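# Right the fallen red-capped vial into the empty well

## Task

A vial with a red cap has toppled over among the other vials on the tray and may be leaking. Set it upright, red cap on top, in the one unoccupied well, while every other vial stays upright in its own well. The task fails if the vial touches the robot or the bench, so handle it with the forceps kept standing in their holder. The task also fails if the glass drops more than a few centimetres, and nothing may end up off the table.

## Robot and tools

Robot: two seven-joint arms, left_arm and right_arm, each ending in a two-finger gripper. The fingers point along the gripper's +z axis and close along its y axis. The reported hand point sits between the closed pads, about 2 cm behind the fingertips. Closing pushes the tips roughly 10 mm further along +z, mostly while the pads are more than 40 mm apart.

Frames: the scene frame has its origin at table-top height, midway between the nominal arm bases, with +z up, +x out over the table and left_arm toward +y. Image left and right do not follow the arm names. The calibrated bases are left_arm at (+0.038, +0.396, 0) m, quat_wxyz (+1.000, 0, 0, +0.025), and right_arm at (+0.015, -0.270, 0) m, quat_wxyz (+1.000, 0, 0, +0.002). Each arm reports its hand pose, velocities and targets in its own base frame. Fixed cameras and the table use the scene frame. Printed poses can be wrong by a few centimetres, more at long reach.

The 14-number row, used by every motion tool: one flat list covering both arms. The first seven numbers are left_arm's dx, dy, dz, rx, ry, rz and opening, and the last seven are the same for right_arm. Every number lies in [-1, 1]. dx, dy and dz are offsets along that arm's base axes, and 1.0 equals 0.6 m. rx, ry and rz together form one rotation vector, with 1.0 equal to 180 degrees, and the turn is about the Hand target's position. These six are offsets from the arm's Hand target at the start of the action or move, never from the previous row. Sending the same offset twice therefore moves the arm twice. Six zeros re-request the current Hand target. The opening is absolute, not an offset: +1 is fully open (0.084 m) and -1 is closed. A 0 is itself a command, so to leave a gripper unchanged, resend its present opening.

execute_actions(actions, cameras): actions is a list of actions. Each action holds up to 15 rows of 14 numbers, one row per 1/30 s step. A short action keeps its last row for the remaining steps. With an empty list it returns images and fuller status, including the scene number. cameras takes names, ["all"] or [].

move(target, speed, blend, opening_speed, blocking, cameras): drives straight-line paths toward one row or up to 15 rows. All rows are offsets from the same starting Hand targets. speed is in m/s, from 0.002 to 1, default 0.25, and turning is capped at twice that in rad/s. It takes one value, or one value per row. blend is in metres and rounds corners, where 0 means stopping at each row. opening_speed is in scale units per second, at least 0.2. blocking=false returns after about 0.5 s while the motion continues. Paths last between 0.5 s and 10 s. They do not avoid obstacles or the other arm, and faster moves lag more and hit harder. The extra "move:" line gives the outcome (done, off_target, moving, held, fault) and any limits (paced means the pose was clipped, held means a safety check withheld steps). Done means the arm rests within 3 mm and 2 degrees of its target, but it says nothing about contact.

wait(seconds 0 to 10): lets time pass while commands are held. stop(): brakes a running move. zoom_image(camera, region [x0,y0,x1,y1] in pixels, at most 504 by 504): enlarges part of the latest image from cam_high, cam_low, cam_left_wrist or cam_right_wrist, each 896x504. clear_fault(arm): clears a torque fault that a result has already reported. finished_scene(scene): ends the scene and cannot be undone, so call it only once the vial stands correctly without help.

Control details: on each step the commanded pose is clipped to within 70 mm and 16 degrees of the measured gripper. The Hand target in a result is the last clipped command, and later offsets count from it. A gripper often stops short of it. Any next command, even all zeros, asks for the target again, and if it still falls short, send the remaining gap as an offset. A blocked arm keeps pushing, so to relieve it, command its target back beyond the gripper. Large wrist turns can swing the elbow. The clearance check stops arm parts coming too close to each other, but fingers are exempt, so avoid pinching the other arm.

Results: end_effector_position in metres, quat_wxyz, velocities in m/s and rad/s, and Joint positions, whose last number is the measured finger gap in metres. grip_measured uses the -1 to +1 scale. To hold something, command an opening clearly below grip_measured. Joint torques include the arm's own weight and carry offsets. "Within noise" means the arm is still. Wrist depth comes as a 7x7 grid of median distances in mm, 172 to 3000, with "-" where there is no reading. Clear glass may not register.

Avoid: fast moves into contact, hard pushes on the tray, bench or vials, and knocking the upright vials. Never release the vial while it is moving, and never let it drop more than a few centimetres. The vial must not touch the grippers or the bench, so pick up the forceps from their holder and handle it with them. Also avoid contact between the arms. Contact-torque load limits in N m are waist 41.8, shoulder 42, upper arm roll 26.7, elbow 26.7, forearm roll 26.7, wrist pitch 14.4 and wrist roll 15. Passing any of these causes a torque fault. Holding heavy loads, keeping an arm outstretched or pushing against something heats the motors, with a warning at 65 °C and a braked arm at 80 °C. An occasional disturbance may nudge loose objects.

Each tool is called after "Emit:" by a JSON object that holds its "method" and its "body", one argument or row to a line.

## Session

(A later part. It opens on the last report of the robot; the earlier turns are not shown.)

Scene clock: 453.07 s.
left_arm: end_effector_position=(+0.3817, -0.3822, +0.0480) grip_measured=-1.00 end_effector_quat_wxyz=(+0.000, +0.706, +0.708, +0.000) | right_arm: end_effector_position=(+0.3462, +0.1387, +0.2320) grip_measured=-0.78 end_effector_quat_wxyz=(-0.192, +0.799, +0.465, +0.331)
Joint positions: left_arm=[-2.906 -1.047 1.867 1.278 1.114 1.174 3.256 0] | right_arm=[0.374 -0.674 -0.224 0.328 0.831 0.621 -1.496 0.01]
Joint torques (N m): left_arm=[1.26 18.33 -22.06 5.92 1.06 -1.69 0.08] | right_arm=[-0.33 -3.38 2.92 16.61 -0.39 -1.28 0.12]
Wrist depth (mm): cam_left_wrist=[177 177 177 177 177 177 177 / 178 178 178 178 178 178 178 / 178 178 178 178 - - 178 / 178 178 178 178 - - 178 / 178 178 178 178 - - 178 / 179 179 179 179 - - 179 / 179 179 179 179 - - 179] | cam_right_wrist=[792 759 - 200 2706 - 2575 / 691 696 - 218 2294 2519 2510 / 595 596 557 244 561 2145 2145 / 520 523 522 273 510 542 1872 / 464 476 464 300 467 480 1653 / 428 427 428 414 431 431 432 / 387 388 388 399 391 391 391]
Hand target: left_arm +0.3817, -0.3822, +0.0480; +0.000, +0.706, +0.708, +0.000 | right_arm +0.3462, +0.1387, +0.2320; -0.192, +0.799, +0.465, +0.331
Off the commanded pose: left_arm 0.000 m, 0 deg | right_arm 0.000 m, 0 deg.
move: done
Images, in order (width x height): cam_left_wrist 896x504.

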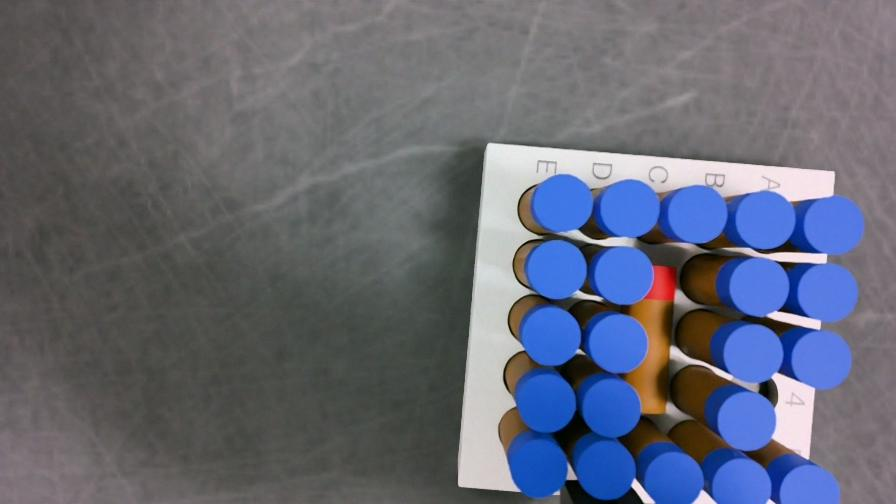

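Emit:
{"method": "move", "body": {
  "target": [
    [0,-0.05,0,0,0,0,-1,0,0,0,0,0,0,-1],
    [0,-0.06,0.25,0,0,0,-1,0,0,0,0,0,0,-1],
    [-0.217,0.6,0.45,0,0,0,1,0,0,0.1,0,0,0,-1]
  ],
  "speed": [0.05,0.25,0.35],
  "blend": [0.01,0.04,0],
  "cameras": ["cam_right_wrist"]
}}

Emit:
{"method": "zoom_image", "body": {
  "camera": "cam_right_wrist",
  "region": [380, 180, 640, 440]
}}

Scene clock: 479.83 s.
left_arm: end_effector_position=(+0.2515, -0.0222, +0.3180) grip_measured=+1.00 end_effector_quat_wxyz=(+0.000, +0.706, +0.708, +0.000) | right_arm: end_effector_position=(+0.3462, +0.1387, +0.2920) grip_measured=-0.78 end_effector_quat_wxyz=(-0.192, +0.799, +0.465, +0.331)
Joint positions: left_arm=[-1.613 -1.358 0.648 0.824 0.711 2.014 3.61 0.084] | right_arm=[0.3 -0.75 -0.175 0.433 0.708 0.781 -1.328 0.01]
Joint torques (N m): left_arm=[1.15 7.93 -13.29 6.91 0.49 -1.61 -0.16] | right_arm=[-0.78 -3.05 2.71 17.4 -0.33 -1.54 0.3]
Wrist depth (mm): cam_left_wrist=[447 447 447 448 449 450 449 / 446 450 448 447 449 449 449 / 448 448 449 450 450 449 449 / 374 447 449 451 450 452 451 / 327 440 451 450 450 450 451 / 210 448 450 451 452 452 452 / 452 451 450 452 451 453 453] | cam_right_wrist=[2271 2405 970 2948 - - 2538 / 804 807 809 811 2604 2614 2519 / 691 692 694 694 725 2151 2235 / 605 605 590 608 610 1940 1946 / 550 552 555 556 556 559 1732 / 494 496 485 463 499 500 515 / 450 451 451 453 452 453 455]
Hand target: left_arm +0.2515, -0.0222, +0.3180; +0.000, +0.706, +0.708, +0.000 | right_arm +0.3462, +0.1387, +0.2920; -0.192, +0.799, +0.465, +0.331
Off the commanded pose: left_arm 0.000 m, 0 deg | right_arm 0.000 m, 0 deg.
move: done
Images, in order (width x height): cam_right_wrist 896x504.

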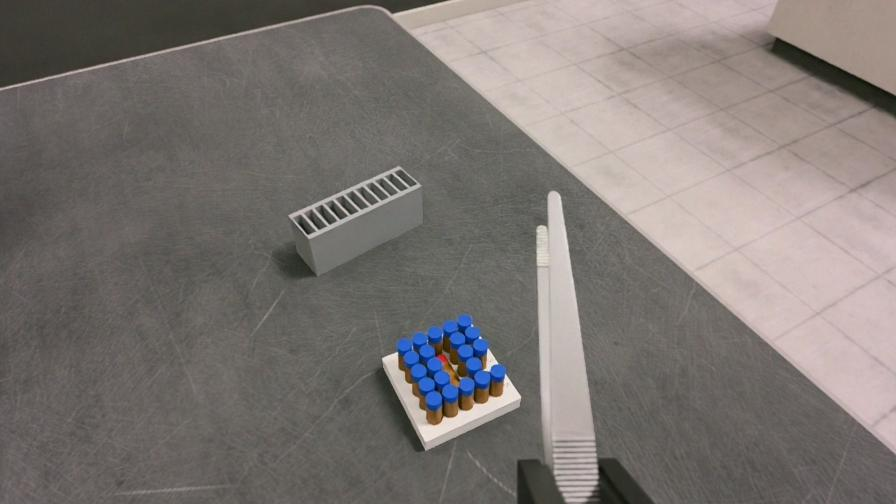

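Scaled by 1.938 from the camera's 896x504 image, which has a finer 1280x720 frame.

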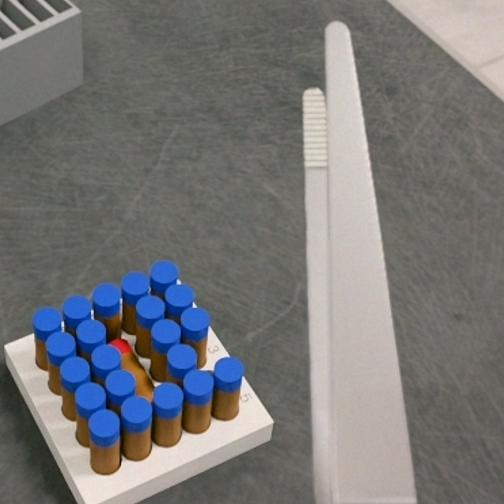

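Emit:
{"method": "move", "body": {
  "target": [
    [-0.167,0.417,0.08,0,0,0,1,0.023,0.352,0.03,0.028,0.3095,-0.683,-1],
    [-0.167,0.417,0.08,0,0,0,1,0.128,0.672,-0.1,0.0649,0.7162,-0.4505,-1]
  ],
  "speed": 0.35,
  "blend": [0.03,0],
  "cameras": ["cam_right_wrist","cam_high","cam_low"]
}}

Scene clock: 513.17 s.
left_arm: end_effector_position=(+0.1513, +0.2280, +0.3660) grip_measured=+1.00 end_effector_quat_wxyz=(+0.000, +0.706, +0.708, +0.000) | right_arm: end_effector_position=(+0.4230, +0.5419, +0.2320) grip_measured=-0.78 end_effector_quat_wxyz=(-0.315, +0.685, -0.484, -0.444)
Joint positions: left_arm=[-1.338 -1.641 0.385 1.132 0.847 2.62 4.121 0.084] | right_arm=[-1.956 -0.718 2.351 1.579 1.714 1.447 1.104 0.01]
Joint torques (N m): left_arm=[-2.06 15.79 -9.88 1.93 0.82 -1.71 0.07] | right_arm=[-0.88 21.23 -8.8 14.72 1.21 0.58 -0.09]
Wrist depth (mm): cam_left_wrist=[1443 1422 1443 1420 1443 1452 1443 / 496 1440 1443 1437 1428 1420 1431 / 215 497 496 497 497 498 499 / 213 497 496 496 498 498 499 / 218 497 497 498 499 499 499 / 231 499 500 500 501 499 501 / 244 498 498 500 501 500 501] | cam_right_wrist=[300 290 303 304 295 307 309 / 356 357 360 363 365 367 369 / 416 442 423 425 428 455 433 / 532 537 540 546 551 556 520 / 2080 2220 2333 699 708 719 719 / 1996 2119 2309 2457 2675 2634 2422 / 1914 2038 2242 2317 2585 2706 2325]
Hand target: left_arm +0.1513, +0.2280, +0.3660; +0.000, +0.706, +0.708, +0.000 | right_arm +0.4230, +0.5419, +0.2320; -0.315, +0.685, -0.484, -0.444
Off the commanded pose: left_arm 0.000 m, 0 deg | right_arm 0.000 m, 0 deg.
move: done
Images, in order (width x height): cam_high 896x504, cam_low 896x504, cam_right_wrist 896x504.

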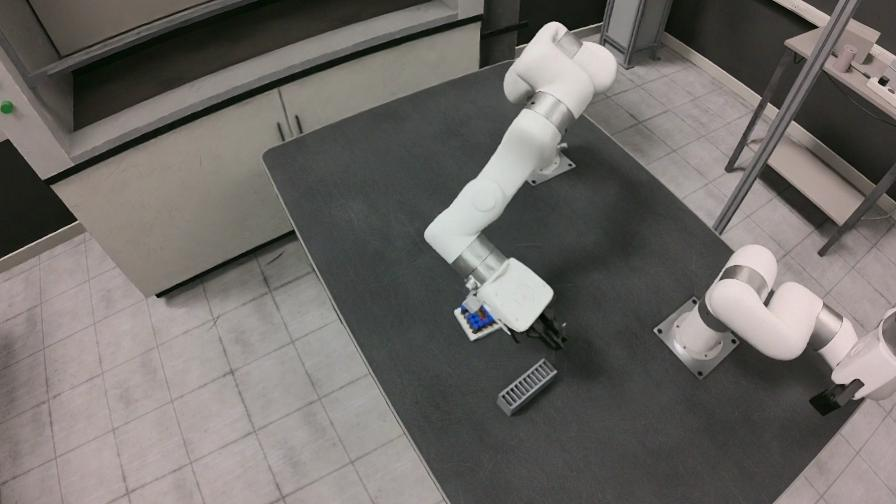

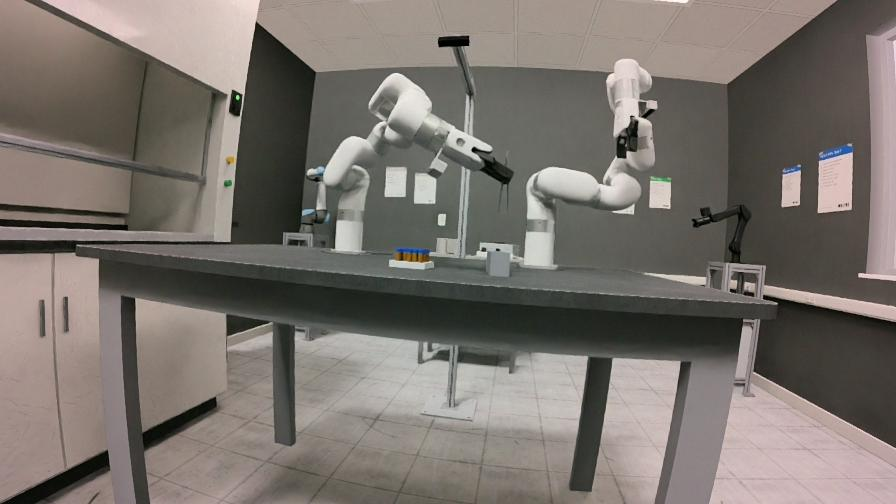

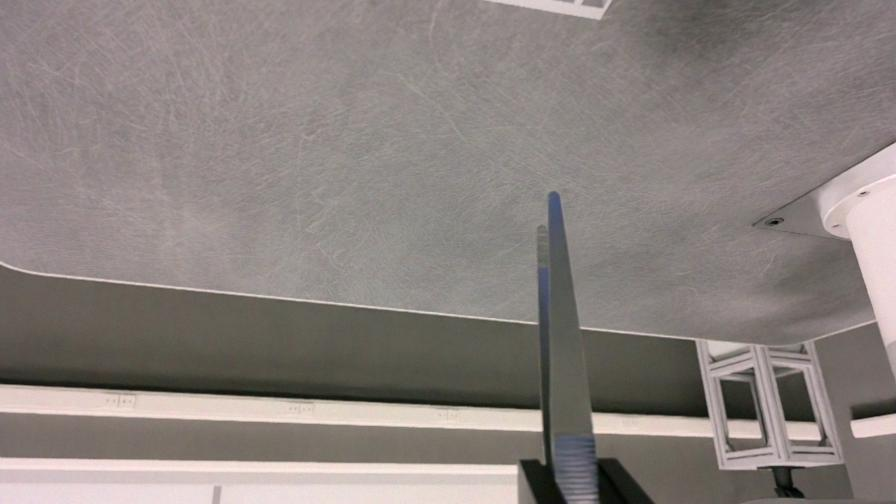

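Emit:
{"method": "zoom_image", "body": {
  "camera": "cam_low",
  "region": [440, 140, 560, 280]
}}

Emit:
{"method": "zoom_image", "body": {
  "camera": "cam_high",
  "region": [480, 300, 600, 420]
}}

Scaled by 3.600 from the camera's 896x504 image, which has a finer 1280x720 frame.

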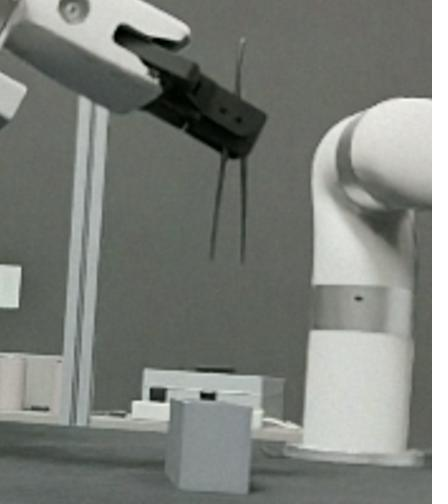

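Scaled by 4.200 from the camera's 896x504 image, which has a finer 1280x720 frame.

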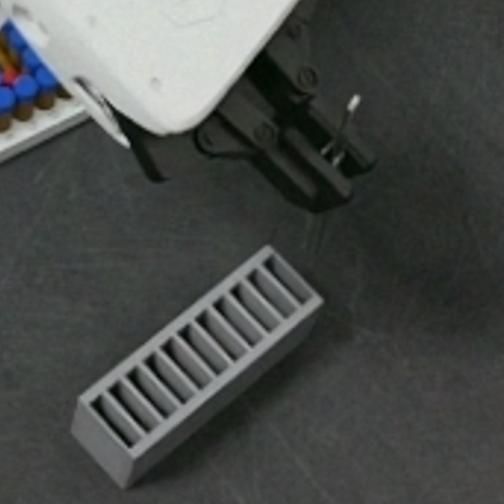

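Emit:
{"method": "move", "body": {
  "target": [0,0,0,0,0,0,1,0,-0.012,-0.115,0,0,0,-1],
  "speed": 0.2,
  "cameras": ["cam_right_wrist","cam_high","cam_low"]
}}

Emit:
{"method": "zoom_image", "body": {
  "camera": "cam_low",
  "region": [450, 180, 550, 280]
}}

Emit:
{"method": "zoom_image", "body": {
  "camera": "cam_high",
  "region": [480, 320, 580, 420]
}}

Emit:
{"method": "zoom_image", "body": {
  "camera": "cam_right_wrist",
  "region": [400, 0, 760, 300]
}}

Scene clock: 528.20 s.
left_arm: end_effector_position=(+0.1513, +0.2280, +0.3660) grip_measured=+1.00 end_effector_quat_wxyz=(+0.000, +0.706, +0.708, +0.000) | right_arm: end_effector_position=(+0.4230, +0.5347, +0.1630) grip_measured=-0.78 end_effector_quat_wxyz=(-0.315, +0.685, -0.484, -0.444)
Joint positions: left_arm=[-1.338 -1.641 0.385 1.132 0.847 2.62 4.121 0.084] | right_arm=[-1.988 -0.811 2.395 1.542 1.778 1.448 0.982 0.01]
Joint torques (N m): left_arm=[-2.01 15.92 -9.37 1.69 0.47 -1.62 -0.15] | right_arm=[-0.85 22.53 -9.26 13.87 1.32 0.83 -0.2]
Wrist depth (mm): cam_left_wrist=[1414 1437 1440 1434 1431 1425 1431 / 496 1425 1428 1422 1434 1452 1431 / 215 496 497 498 498 498 498 / 212 496 496 497 498 500 498 / 217 497 497 498 498 501 501 / 232 498 498 500 498 499 501 / 244 498 498 501 499 502 503] | cam_right_wrist=[206 - - - 178 203 212 / 245 - 181 - - 252 243 / 301 288 306 308 294 297 314 / 365 368 372 375 378 382 386 / 462 511 473 524 486 538 463 / 2008 2125 2264 2381 2644 787 793 / 1924 2026 2271 2317 2575 2717 2333]
Hand target: left_arm +0.1513, +0.2280, +0.3660; +0.000, +0.706, +0.708, +0.000 | right_arm +0.4230, +0.5347, +0.1630; -0.315, +0.685, -0.484, -0.444
Off the commanded pose: left_arm 0.000 m, 0 deg | right_arm 0.000 m, 0 deg.
move: done
Images, in order (width x height): cam_high 896x504, cam_low 896x504, cam_right_wrist 896x504.

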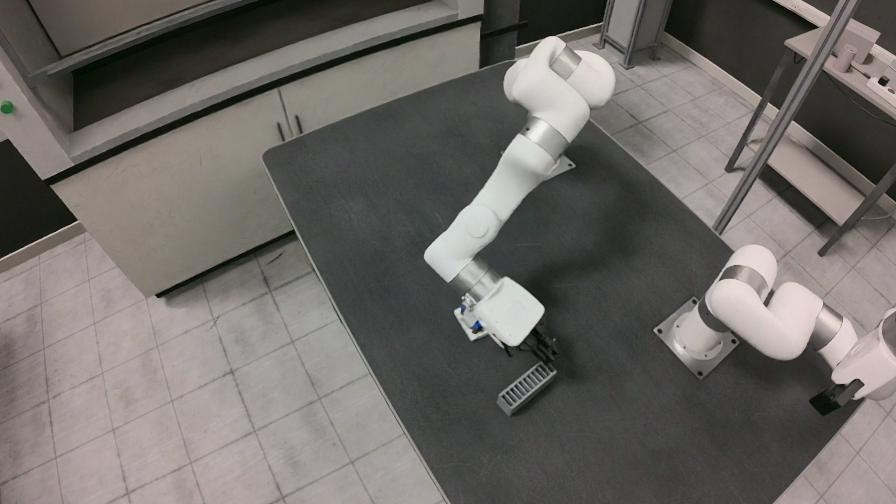

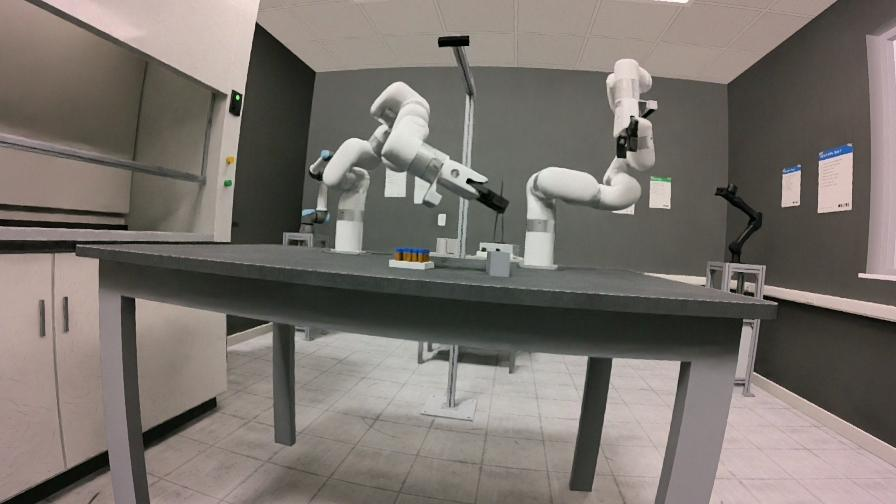

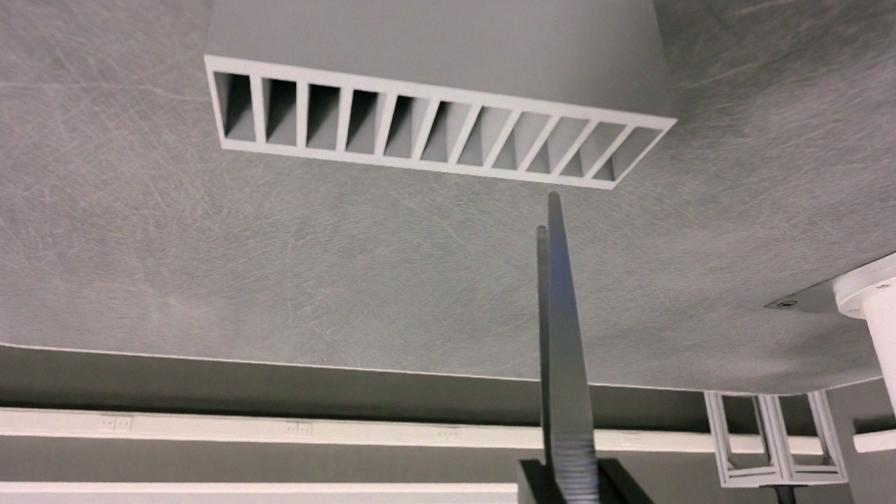

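Scaled by 5.040 from the camera's 896x504 image, which has a finer 1280x720 frame.

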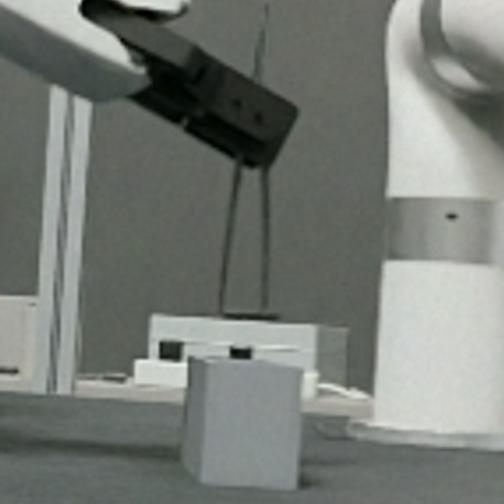

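Scaled by 5.040 from the camera's 896x504 image, which has a finer 1280x720 frame.

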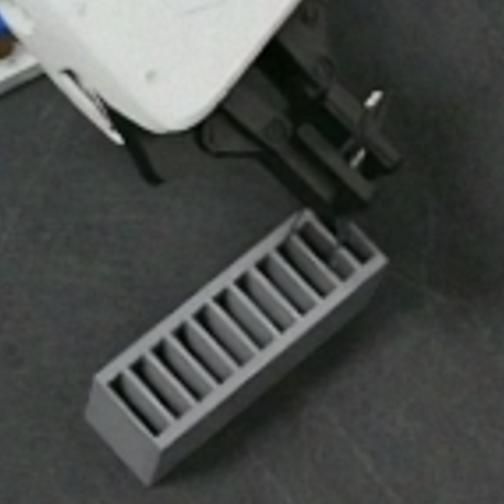

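Scaled by 1.400 from the camera's 896x504 image, which has a finer 1280x720 frame.

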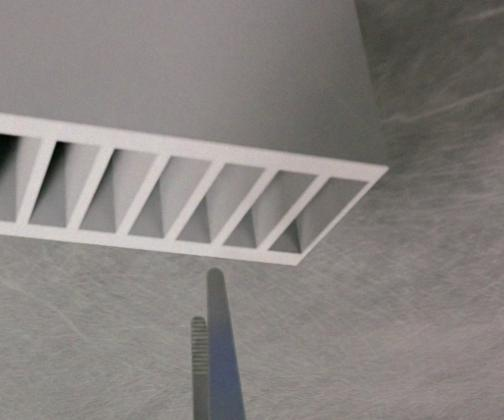

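Emit:
{"method": "move", "body": {
  "target": [0,0,0,0,0,0,1,0.0022,-0.010,0,0.0199,0.0070,-0.0411,-1],
  "speed": 0.15,
  "cameras": ["cam_right_wrist","cam_low"]
}}

Emit:
{"method": "zoom_image", "body": {
  "camera": "cam_low",
  "region": [450, 180, 550, 280]
}}

Emit:
{"method": "zoom_image", "body": {
  "camera": "cam_right_wrist",
  "region": [400, 50, 700, 350]
}}

Scene clock: 569.83 s.
left_arm: end_effector_position=(+0.1513, +0.2280, +0.3660) grip_measured=+1.00 end_effector_quat_wxyz=(+0.000, +0.706, +0.708, +0.000) | right_arm: end_effector_position=(+0.4244, +0.5287, +0.1630) grip_measured=-0.78 end_effector_quat_wxyz=(-0.359, +0.637, -0.517, -0.445)
Joint positions: left_arm=[-1.338 -1.641 0.385 1.132 0.847 2.62 4.121 0.084] | right_arm=[-1.952 -0.745 2.41 1.403 1.894 1.368 0.931 0.01]
Joint torques (N m): left_arm=[-1.99 16.31 -9.32 1.75 0.29 -1.56 -0.18] | right_arm=[0.63 21.81 -8.85 13.02 1.47 0.3 -0.04]
Wrist depth (mm): cam_left_wrist=[1422 1420 1417 1437 1437 1434 1449 / 496 1431 1440 1420 1431 1449 1431 / 214 495 499 498 497 500 498 / 212 496 497 496 498 501 499 / 217 498 497 498 498 500 498 / 232 499 499 498 500 499 502 / 243 497 498 501 501 500 501] | cam_right_wrist=[207 - - - - 205 215 / 250 - - - 198 260 262 / 317 320 323 307 330 314 337 / 397 402 408 414 419 424 429 / 601 544 617 629 571 580 592 / 2056 2158 2242 2381 2501 2624 2348 / 1996 2074 2213 2257 2431 2510 2595]
Hand target: left_arm +0.1513, +0.2280, +0.3660; +0.000, +0.706, +0.708, +0.000 | right_arm +0.4244, +0.5287, +0.1630; -0.359, +0.637, -0.517, -0.445
Off the commanded pose: left_arm 0.000 m, 0 deg | right_arm 0.000 m, 0 deg.
move: done
Images, in order (width x height): cam_low 896x504, cam_right_wrist 896x504.

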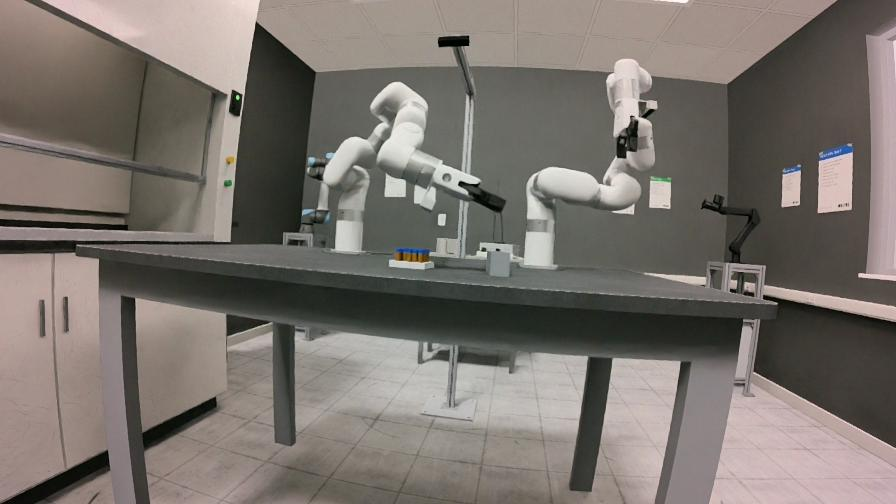

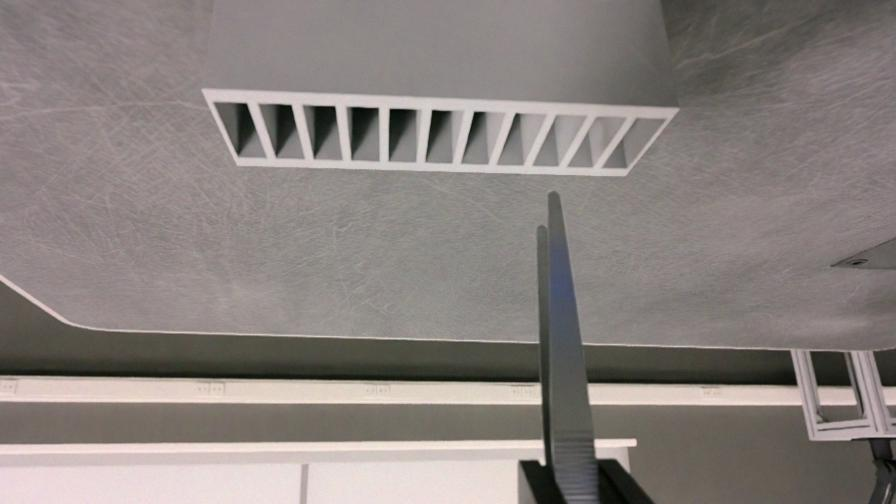

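Scaled by 5.040 from the camera's 896x504 image, which has a finer 1280x720 frame.

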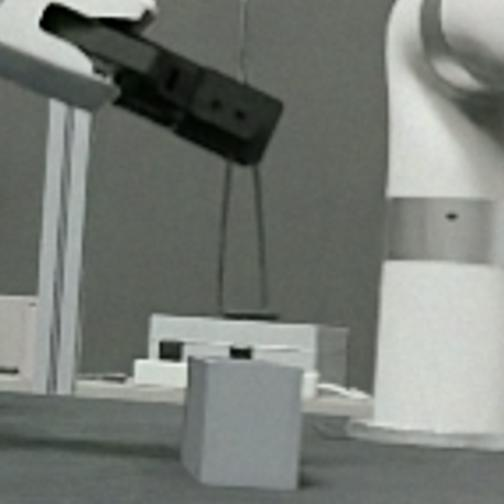

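Scaled by 1.680 from the camera's 896x504 image, which has a finer 1280x720 frame.

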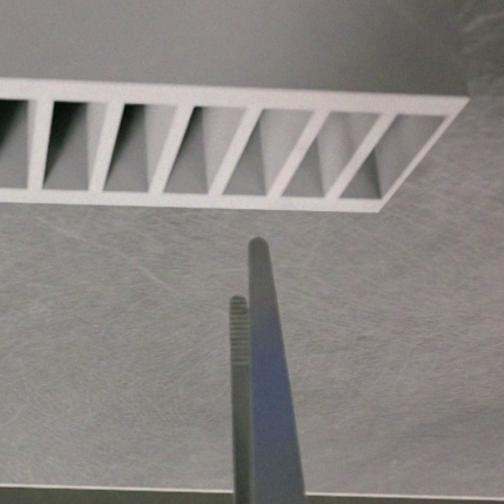

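Emit:
{"method": "move", "body": {
  "target": [0,0,0,0,0,0,1,0.0078,0.0017,-0.022,0,0,0,-1],
  "speed": 0.08,
  "cameras": ["cam_right_wrist","cam_low","cam_high"]
}}

Emit:
{"method": "zoom_image", "body": {
  "camera": "cam_low",
  "region": [460, 210, 530, 280]
}}

Emit:
{"method": "zoom_image", "body": {
  "camera": "cam_right_wrist",
  "region": [450, 80, 670, 300]
}}

Emit:
{"method": "zoom_image", "body": {
  "camera": "cam_high",
  "region": [490, 330, 570, 410]
}}

Scene clock: 585.60 s.
left_arm: end_effector_position=(+0.1513, +0.2280, +0.3660) grip_measured=+1.00 end_effector_quat_wxyz=(+0.000, +0.706, +0.708, +0.000) | right_arm: end_effector_position=(+0.4290, +0.5297, +0.1498) grip_measured=-0.78 end_effector_quat_wxyz=(-0.359, +0.637, -0.517, -0.445)
Joint positions: left_arm=[-1.338 -1.641 0.385 1.132 0.847 2.62 4.121 0.084] | right_arm=[-1.971 -0.783 2.422 1.425 1.911 1.376 0.919 0.01]
Joint torques (N m): left_arm=[-1.86 16.22 -9.25 1.71 0.32 -1.6 0.01] | right_arm=[-0.91 21.18 -9 13.51 1.17 1.1 -0.17]
Wrist depth (mm): cam_left_wrist=[1434 1431 1422 1425 1431 1443 1446 / 495 1428 1434 1434 1443 1411 1422 / 215 497 495 498 498 497 497 / 213 496 498 498 499 498 499 / 217 498 498 499 498 501 499 / 232 498 498 497 498 499 501 / 243 498 498 500 500 499 502] | cam_right_wrist=[188 181 - - - 186 195 / 227 - - - - 237 227 / 288 311 185 188 193 302 305 / 360 365 370 374 379 385 390 / 484 546 497 570 519 594 539 / 2050 2158 2249 2340 2483 2614 2381 / 1991 2080 2206 2279 2431 2528 2624]
Hand target: left_arm +0.1513, +0.2280, +0.3660; +0.000, +0.706, +0.708, +0.000 | right_arm +0.4290, +0.5297, +0.1498; -0.359, +0.637, -0.517, -0.445
Off the commanded pose: left_arm 0.000 m, 0 deg | right_arm 0.000 m, 0 deg.
move: done
Images, in order (width x height): cam_high 896x504, cam_low 896x504, cam_right_wrist 896x504.

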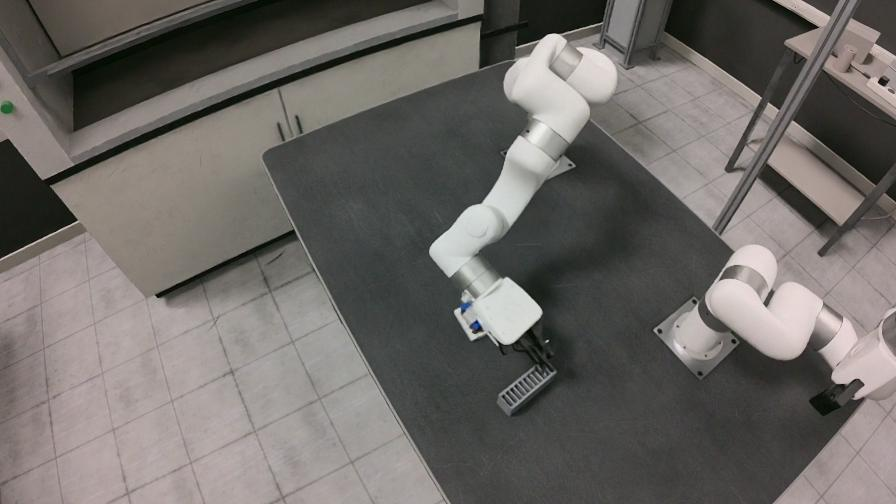

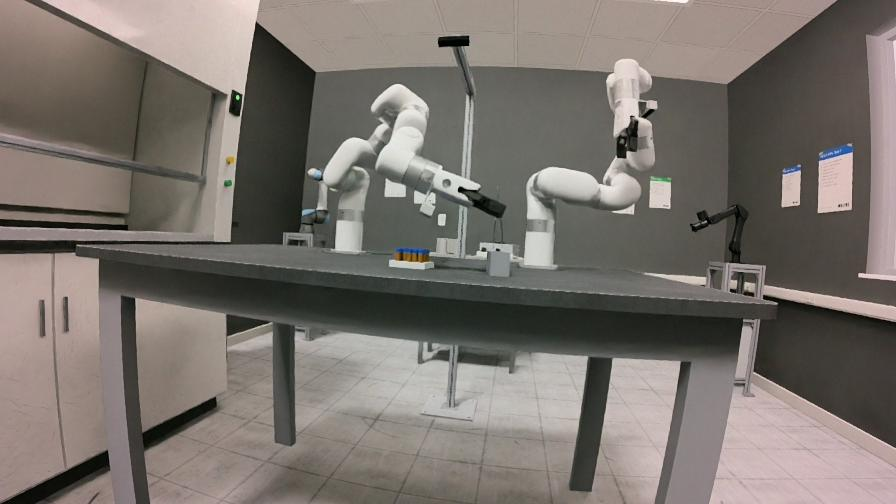

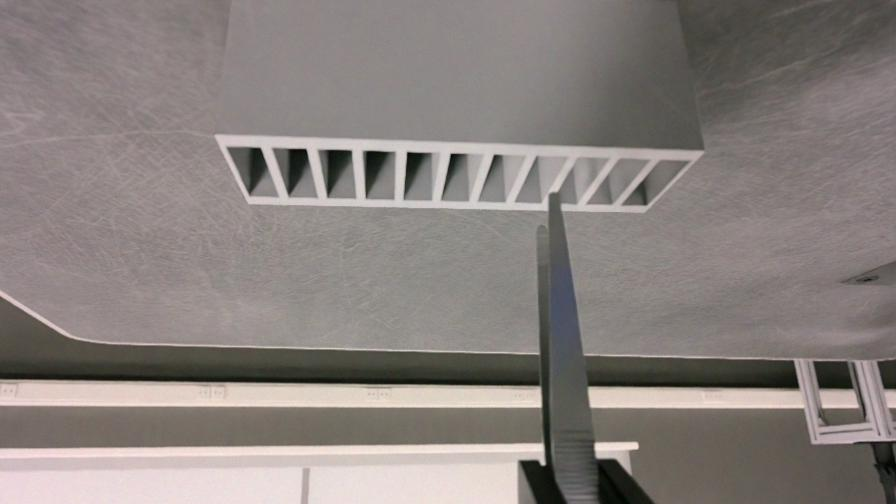

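Scaled by 7.200 from the camera's 896x504 image, which has a finer 1280x720 frame.

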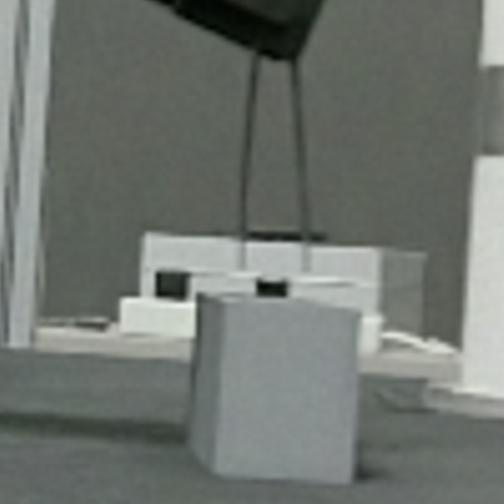

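Scaled by 2.291 from the camera's 896x504 image, which has a finer 1280x720 frame.

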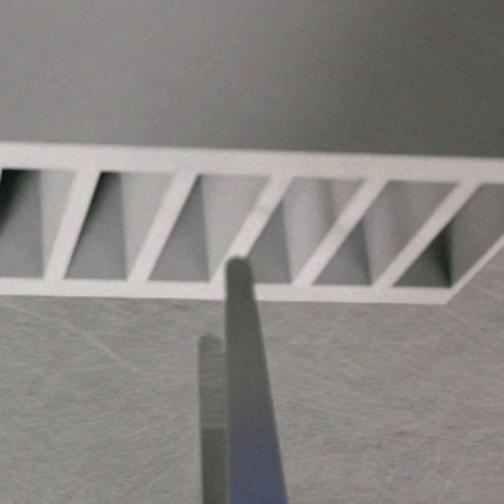

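Scaled by 6.300 from the camera's 896x504 image, which has a finer 1280x720 frame.

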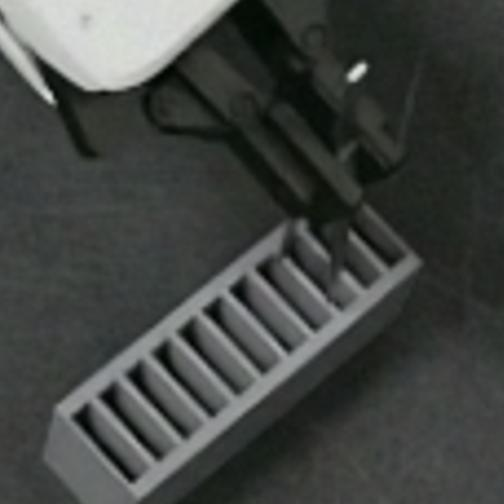

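Emit:
{"method": "move", "body": {
  "target": [
    [0,0,0,0,0,0,1,0.0047,-0.0007,0,0,0,0,-1],
    [0,0,0,0,0,0,1,0.0047,-0.0007,-0.017,0,0,0,-1]
  ],
  "speed": 0.05,
  "cameras": ["cam_right_wrist","cam_low"]
}}

Emit:
{"method": "zoom_image", "body": {
  "camera": "cam_low",
  "region": [460, 210, 530, 280]
}}

Emit:
{"method": "zoom_image", "body": {
  "camera": "cam_right_wrist",
  "region": [450, 100, 670, 320]
}}

Scene clock: 601.43 s.
left_arm: end_effector_position=(+0.1513, +0.2280, +0.3660) grip_measured=+1.00 end_effector_quat_wxyz=(+0.000, +0.706, +0.708, +0.000) | right_arm: end_effector_position=(+0.4319, +0.5293, +0.1396) grip_measured=-0.78 end_effector_quat_wxyz=(-0.359, +0.637, -0.517, -0.445)
Joint positions: left_arm=[-1.338 -1.641 0.385 1.132 0.847 2.62 4.121 0.084] | right_arm=[-1.984 -0.808 2.43 1.438 1.923 1.382 0.907 0.01]
Joint torques (N m): left_arm=[-1.77 16.33 -9.3 1.65 0.15 -1.34 -0.12] | right_arm=[-0.78 21.46 -9.04 13.4 1.24 1.16 -0.2]
Wrist depth (mm): cam_left_wrist=[1437 1437 1425 1420 1428 1431 1440 / 495 1425 1440 1440 1443 1446 1443 / 214 498 495 495 497 498 497 / 213 497 496 497 498 497 501 / 217 499 498 499 498 499 499 / 232 499 500 498 501 501 501 / 243 499 498 500 501 502 501] | cam_right_wrist=[- 181 - - - 179 180 / 209 200 - - - 218 219 / 265 - - - - 262 281 / 332 338 340 345 351 353 359 / 444 506 460 526 477 546 495 / 2044 2138 2242 2356 2528 2624 2249 / 1996 2074 2206 2279 2405 2501 2624]
Hand target: left_arm +0.1513, +0.2280, +0.3660; +0.000, +0.706, +0.708, +0.000 | right_arm +0.4319, +0.5293, +0.1396; -0.359, +0.637, -0.517, -0.445
Off the commanded pose: left_arm 0.000 m, 0 deg | right_arm 0.000 m, 0 deg.
move: done
Images, in order (width x height): cam_low 896x504, cam_right_wrist 896x504.

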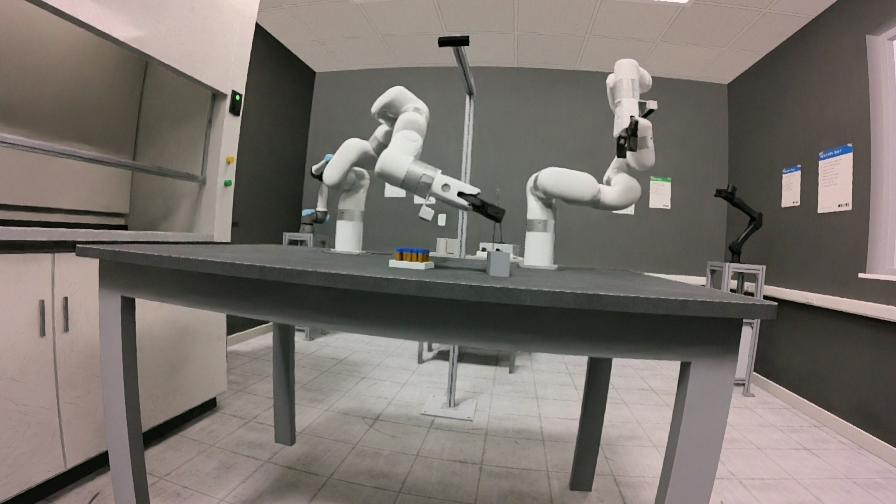

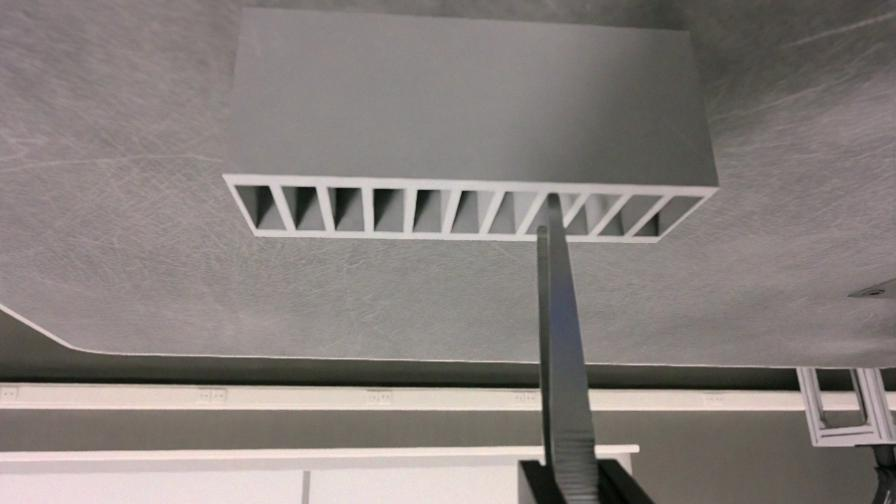

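Scaled by 7.200 from the camera's 896x504 image, which has a finer 1280x720 frame.

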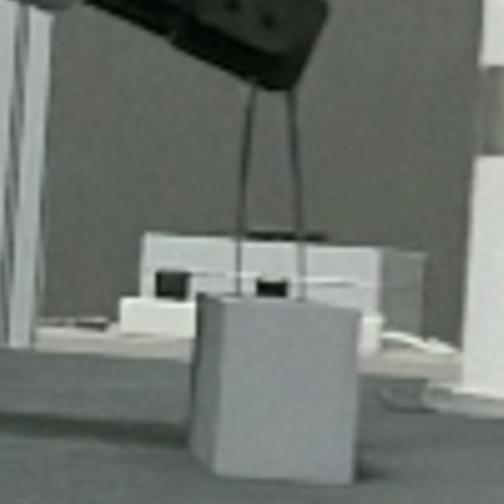

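Scaled by 2.291 from the camera's 896x504 image, which has a finer 1280x720 frame.

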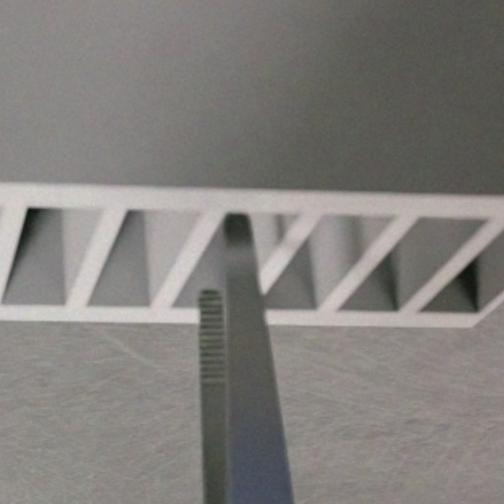

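Emit:
{"method": "move", "body": {
  "target": [
    [0,0,0,0,0,0,1,-0.0023,0.0013,0.003,0,0,0,-1],
    [0,0,0,0,0,0,1,-0.0023,0.0013,-0.02,0,0,0,-1]
  ],
  "speed": 0.04,
  "cameras": ["cam_right_wrist","cam_low"]
}}

Emit:
{"method": "zoom_image", "body": {
  "camera": "cam_right_wrist",
  "region": [450, 100, 670, 320]
}}

Emit:
{"method": "zoom_image", "body": {
  "camera": "cam_low",
  "region": [460, 210, 530, 280]
}}

Scene clock: 613.50 s.
left_arm: end_effector_position=(+0.1513, +0.2280, +0.3660) grip_measured=+1.00 end_effector_quat_wxyz=(+0.000, +0.706, +0.708, +0.000) | right_arm: end_effector_position=(+0.4305, +0.5301, +0.1276) grip_measured=-0.78 end_effector_quat_wxyz=(-0.359, +0.637, -0.517, -0.445)
Joint positions: left_arm=[-1.338 -1.641 0.385 1.132 0.847 2.62 4.121 0.084] | right_arm=[-1.989 -0.829 2.441 1.44 1.938 1.383 0.889 0.01]
Joint torques (N m): left_arm=[-1.69 16.54 -9.45 1.75 0.38 -1.41 -0.07] | right_arm=[-1.06 21.65 -9.26 13.26 1.15 1.22 -0.2]
Wrist depth (mm): cam_left_wrist=[1425 1431 1420 1437 1420 1431 1434 / 496 1434 1437 1434 1446 1446 1422 / 215 497 497 497 498 497 499 / 213 496 497 498 498 499 499 / 217 498 497 499 498 498 500 / 231 496 498 499 501 502 501 / 244 498 497 500 501 500 501] | cam_right_wrist=[- - - - - - - / 189 - - - - 196 197 / 224 - - - - 235 237 / 299 - 177 179 183 319 323 / 399 453 414 474 430 490 499 / 2068 2106 2213 2294 2422 2566 2257 / 1974 2074 2206 2264 2405 2501 2604]
Hand target: left_arm +0.1513, +0.2280, +0.3660; +0.000, +0.706, +0.708, +0.000 | right_arm +0.4305, +0.5301, +0.1276; -0.359, +0.637, -0.517, -0.445
Off the commanded pose: left_arm 0.000 m, 0 deg | right_arm 0.000 m, 0 deg.
move: done
Images, in order (width x height): cam_low 896x504, cam_right_wrist 896x504.

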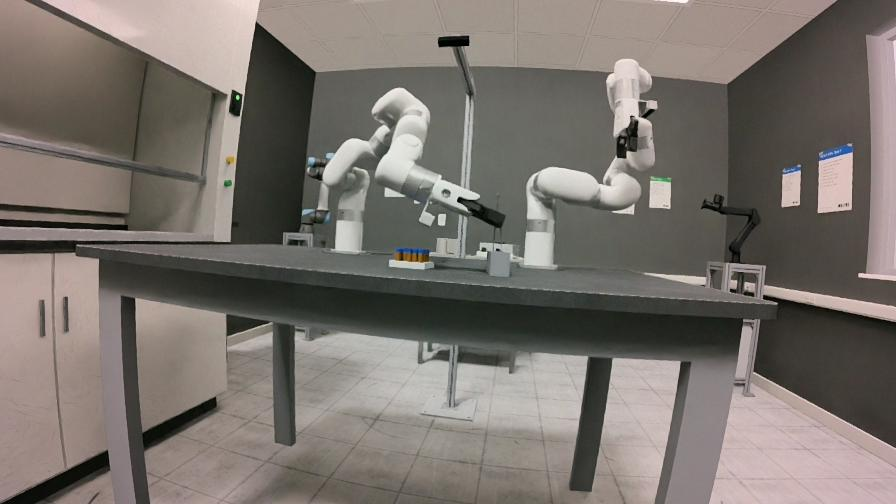

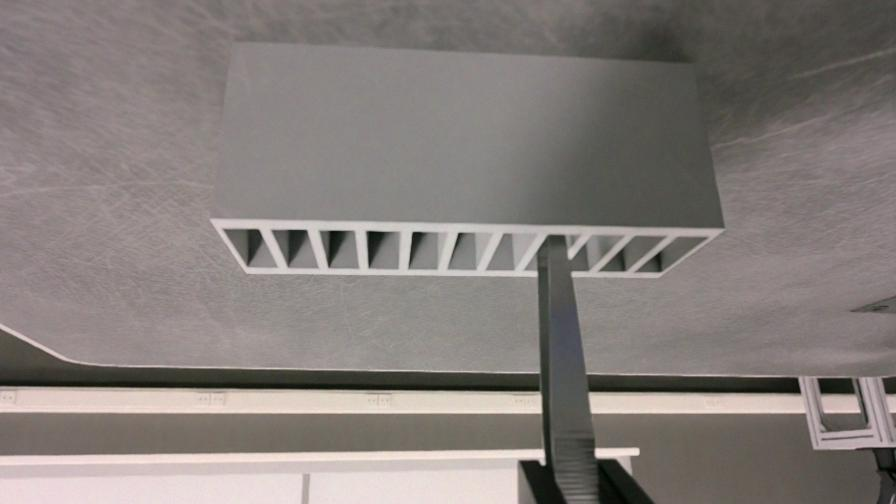

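Scaled by 2.291 from the camera's 896x504 image, which has a finer 1280x720 frame.

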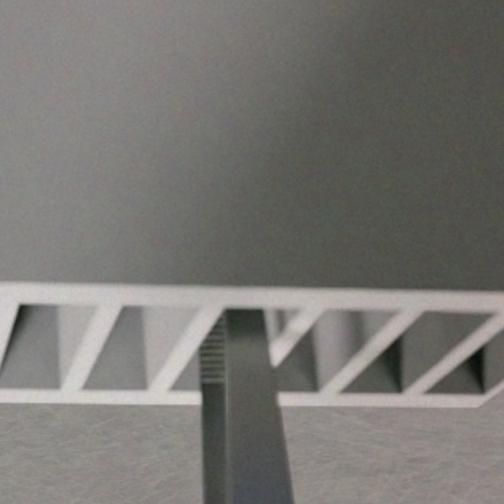

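Scaled by 7.200 from the camera's 896x504 image, which has a finer 1280x720 frame.

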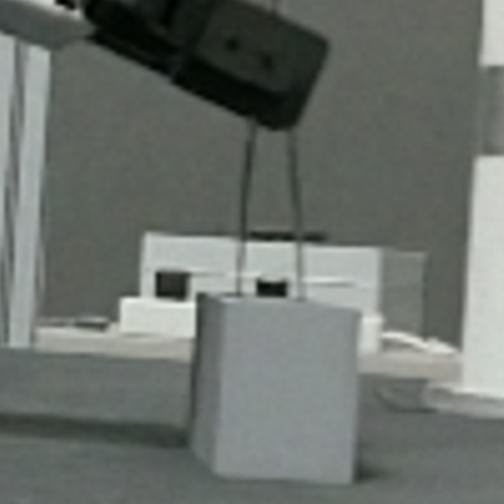

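Emit:
{"method": "move", "body": {
  "target": [
    [0,0,0,0,0,0,1,-0.0003,0.001,-0.048,0,0,0,-1]
  ],
  "speed": 0.04,
  "cameras": ["cam_right_wrist","cam_low"]
}}

Emit:
{"method": "zoom_image", "body": {
  "camera": "cam_low",
  "region": [450, 180, 550, 280]
}}

Scene clock: 619.20 s.
left_arm: end_effector_position=(+0.1513, +0.2280, +0.3660) grip_measured=+1.00 end_effector_quat_wxyz=(+0.000, +0.706, +0.708, +0.000) | right_arm: end_effector_position=(+0.4303, +0.5307, +0.0988) grip_measured=-0.78 end_effector_quat_wxyz=(-0.359, +0.637, -0.517, -0.445)
Joint positions: left_arm=[-1.338 -1.641 0.385 1.132 0.847 2.62 4.121 0.084] | right_arm=[-2.008 -0.887 2.466 1.457 1.972 1.388 0.851 0.01]
Joint torques (N m): left_arm=[-1.83 16.71 -9.41 1.78 0.34 -1.37 0.03] | right_arm=[-1.04 21.77 -9.19 12.35 1.09 0.9 -0.16]
Wrist depth (mm): cam_left_wrist=[1422 1420 1422 1431 1437 1420 1449 / 494 1437 1440 1431 1434 1440 1420 / 215 495 498 497 497 498 500 / 213 495 497 498 499 499 498 / 217 496 498 496 498 501 499 / 231 499 499 498 499 502 499 / 243 499 500 500 501 502 502] | cam_right_wrist=[- - - - - - - / - - - - - - - / - - - - - - 185 / 217 - - - - 232 234 / - - - - - 319 366 / 1996 2087 2192 2294 2414 622 647 / 2002 2074 2206 2249 2414 2501 2614]
Hand target: left_arm +0.1513, +0.2280, +0.3660; +0.000, +0.706, +0.708, +0.000 | right_arm +0.4303, +0.5307, +0.0988; -0.359, +0.637, -0.517, -0.445
Off the commanded pose: left_arm 0.000 m, 0 deg | right_arm 0.000 m, 0 deg.
move: done
Images, in order (width x height): cam_low 896x504, cam_right_wrist 896x504.

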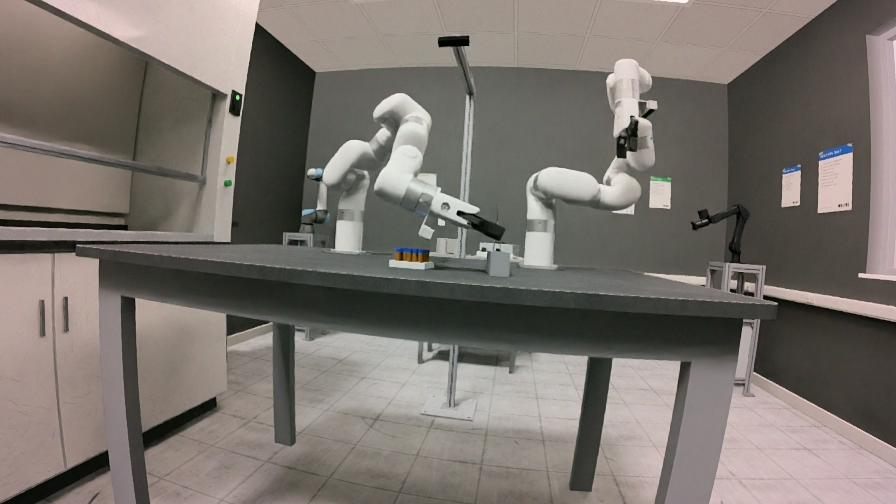

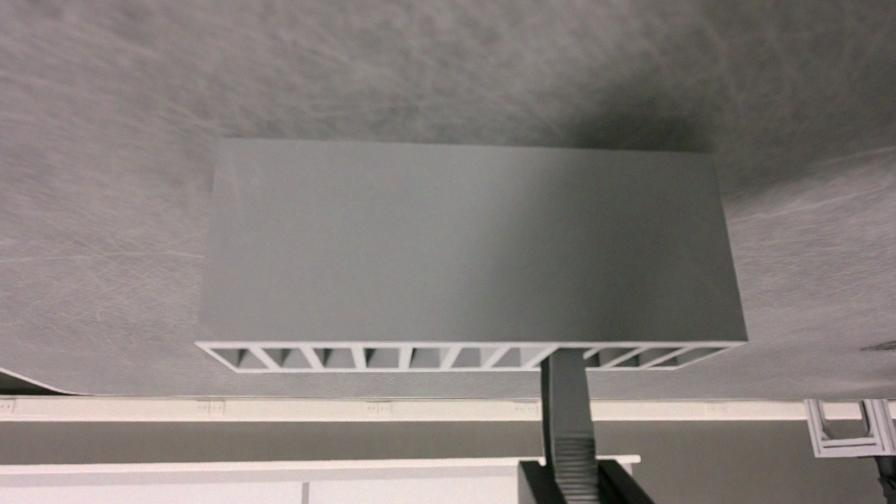

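Scaled by 5.040 from the camera's 896x504 image, which has a finer 1280x720 frame.

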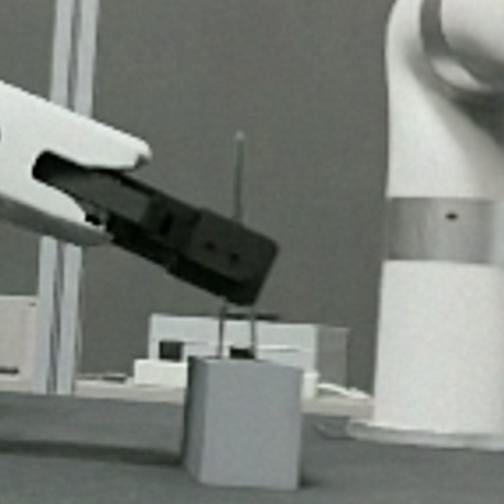

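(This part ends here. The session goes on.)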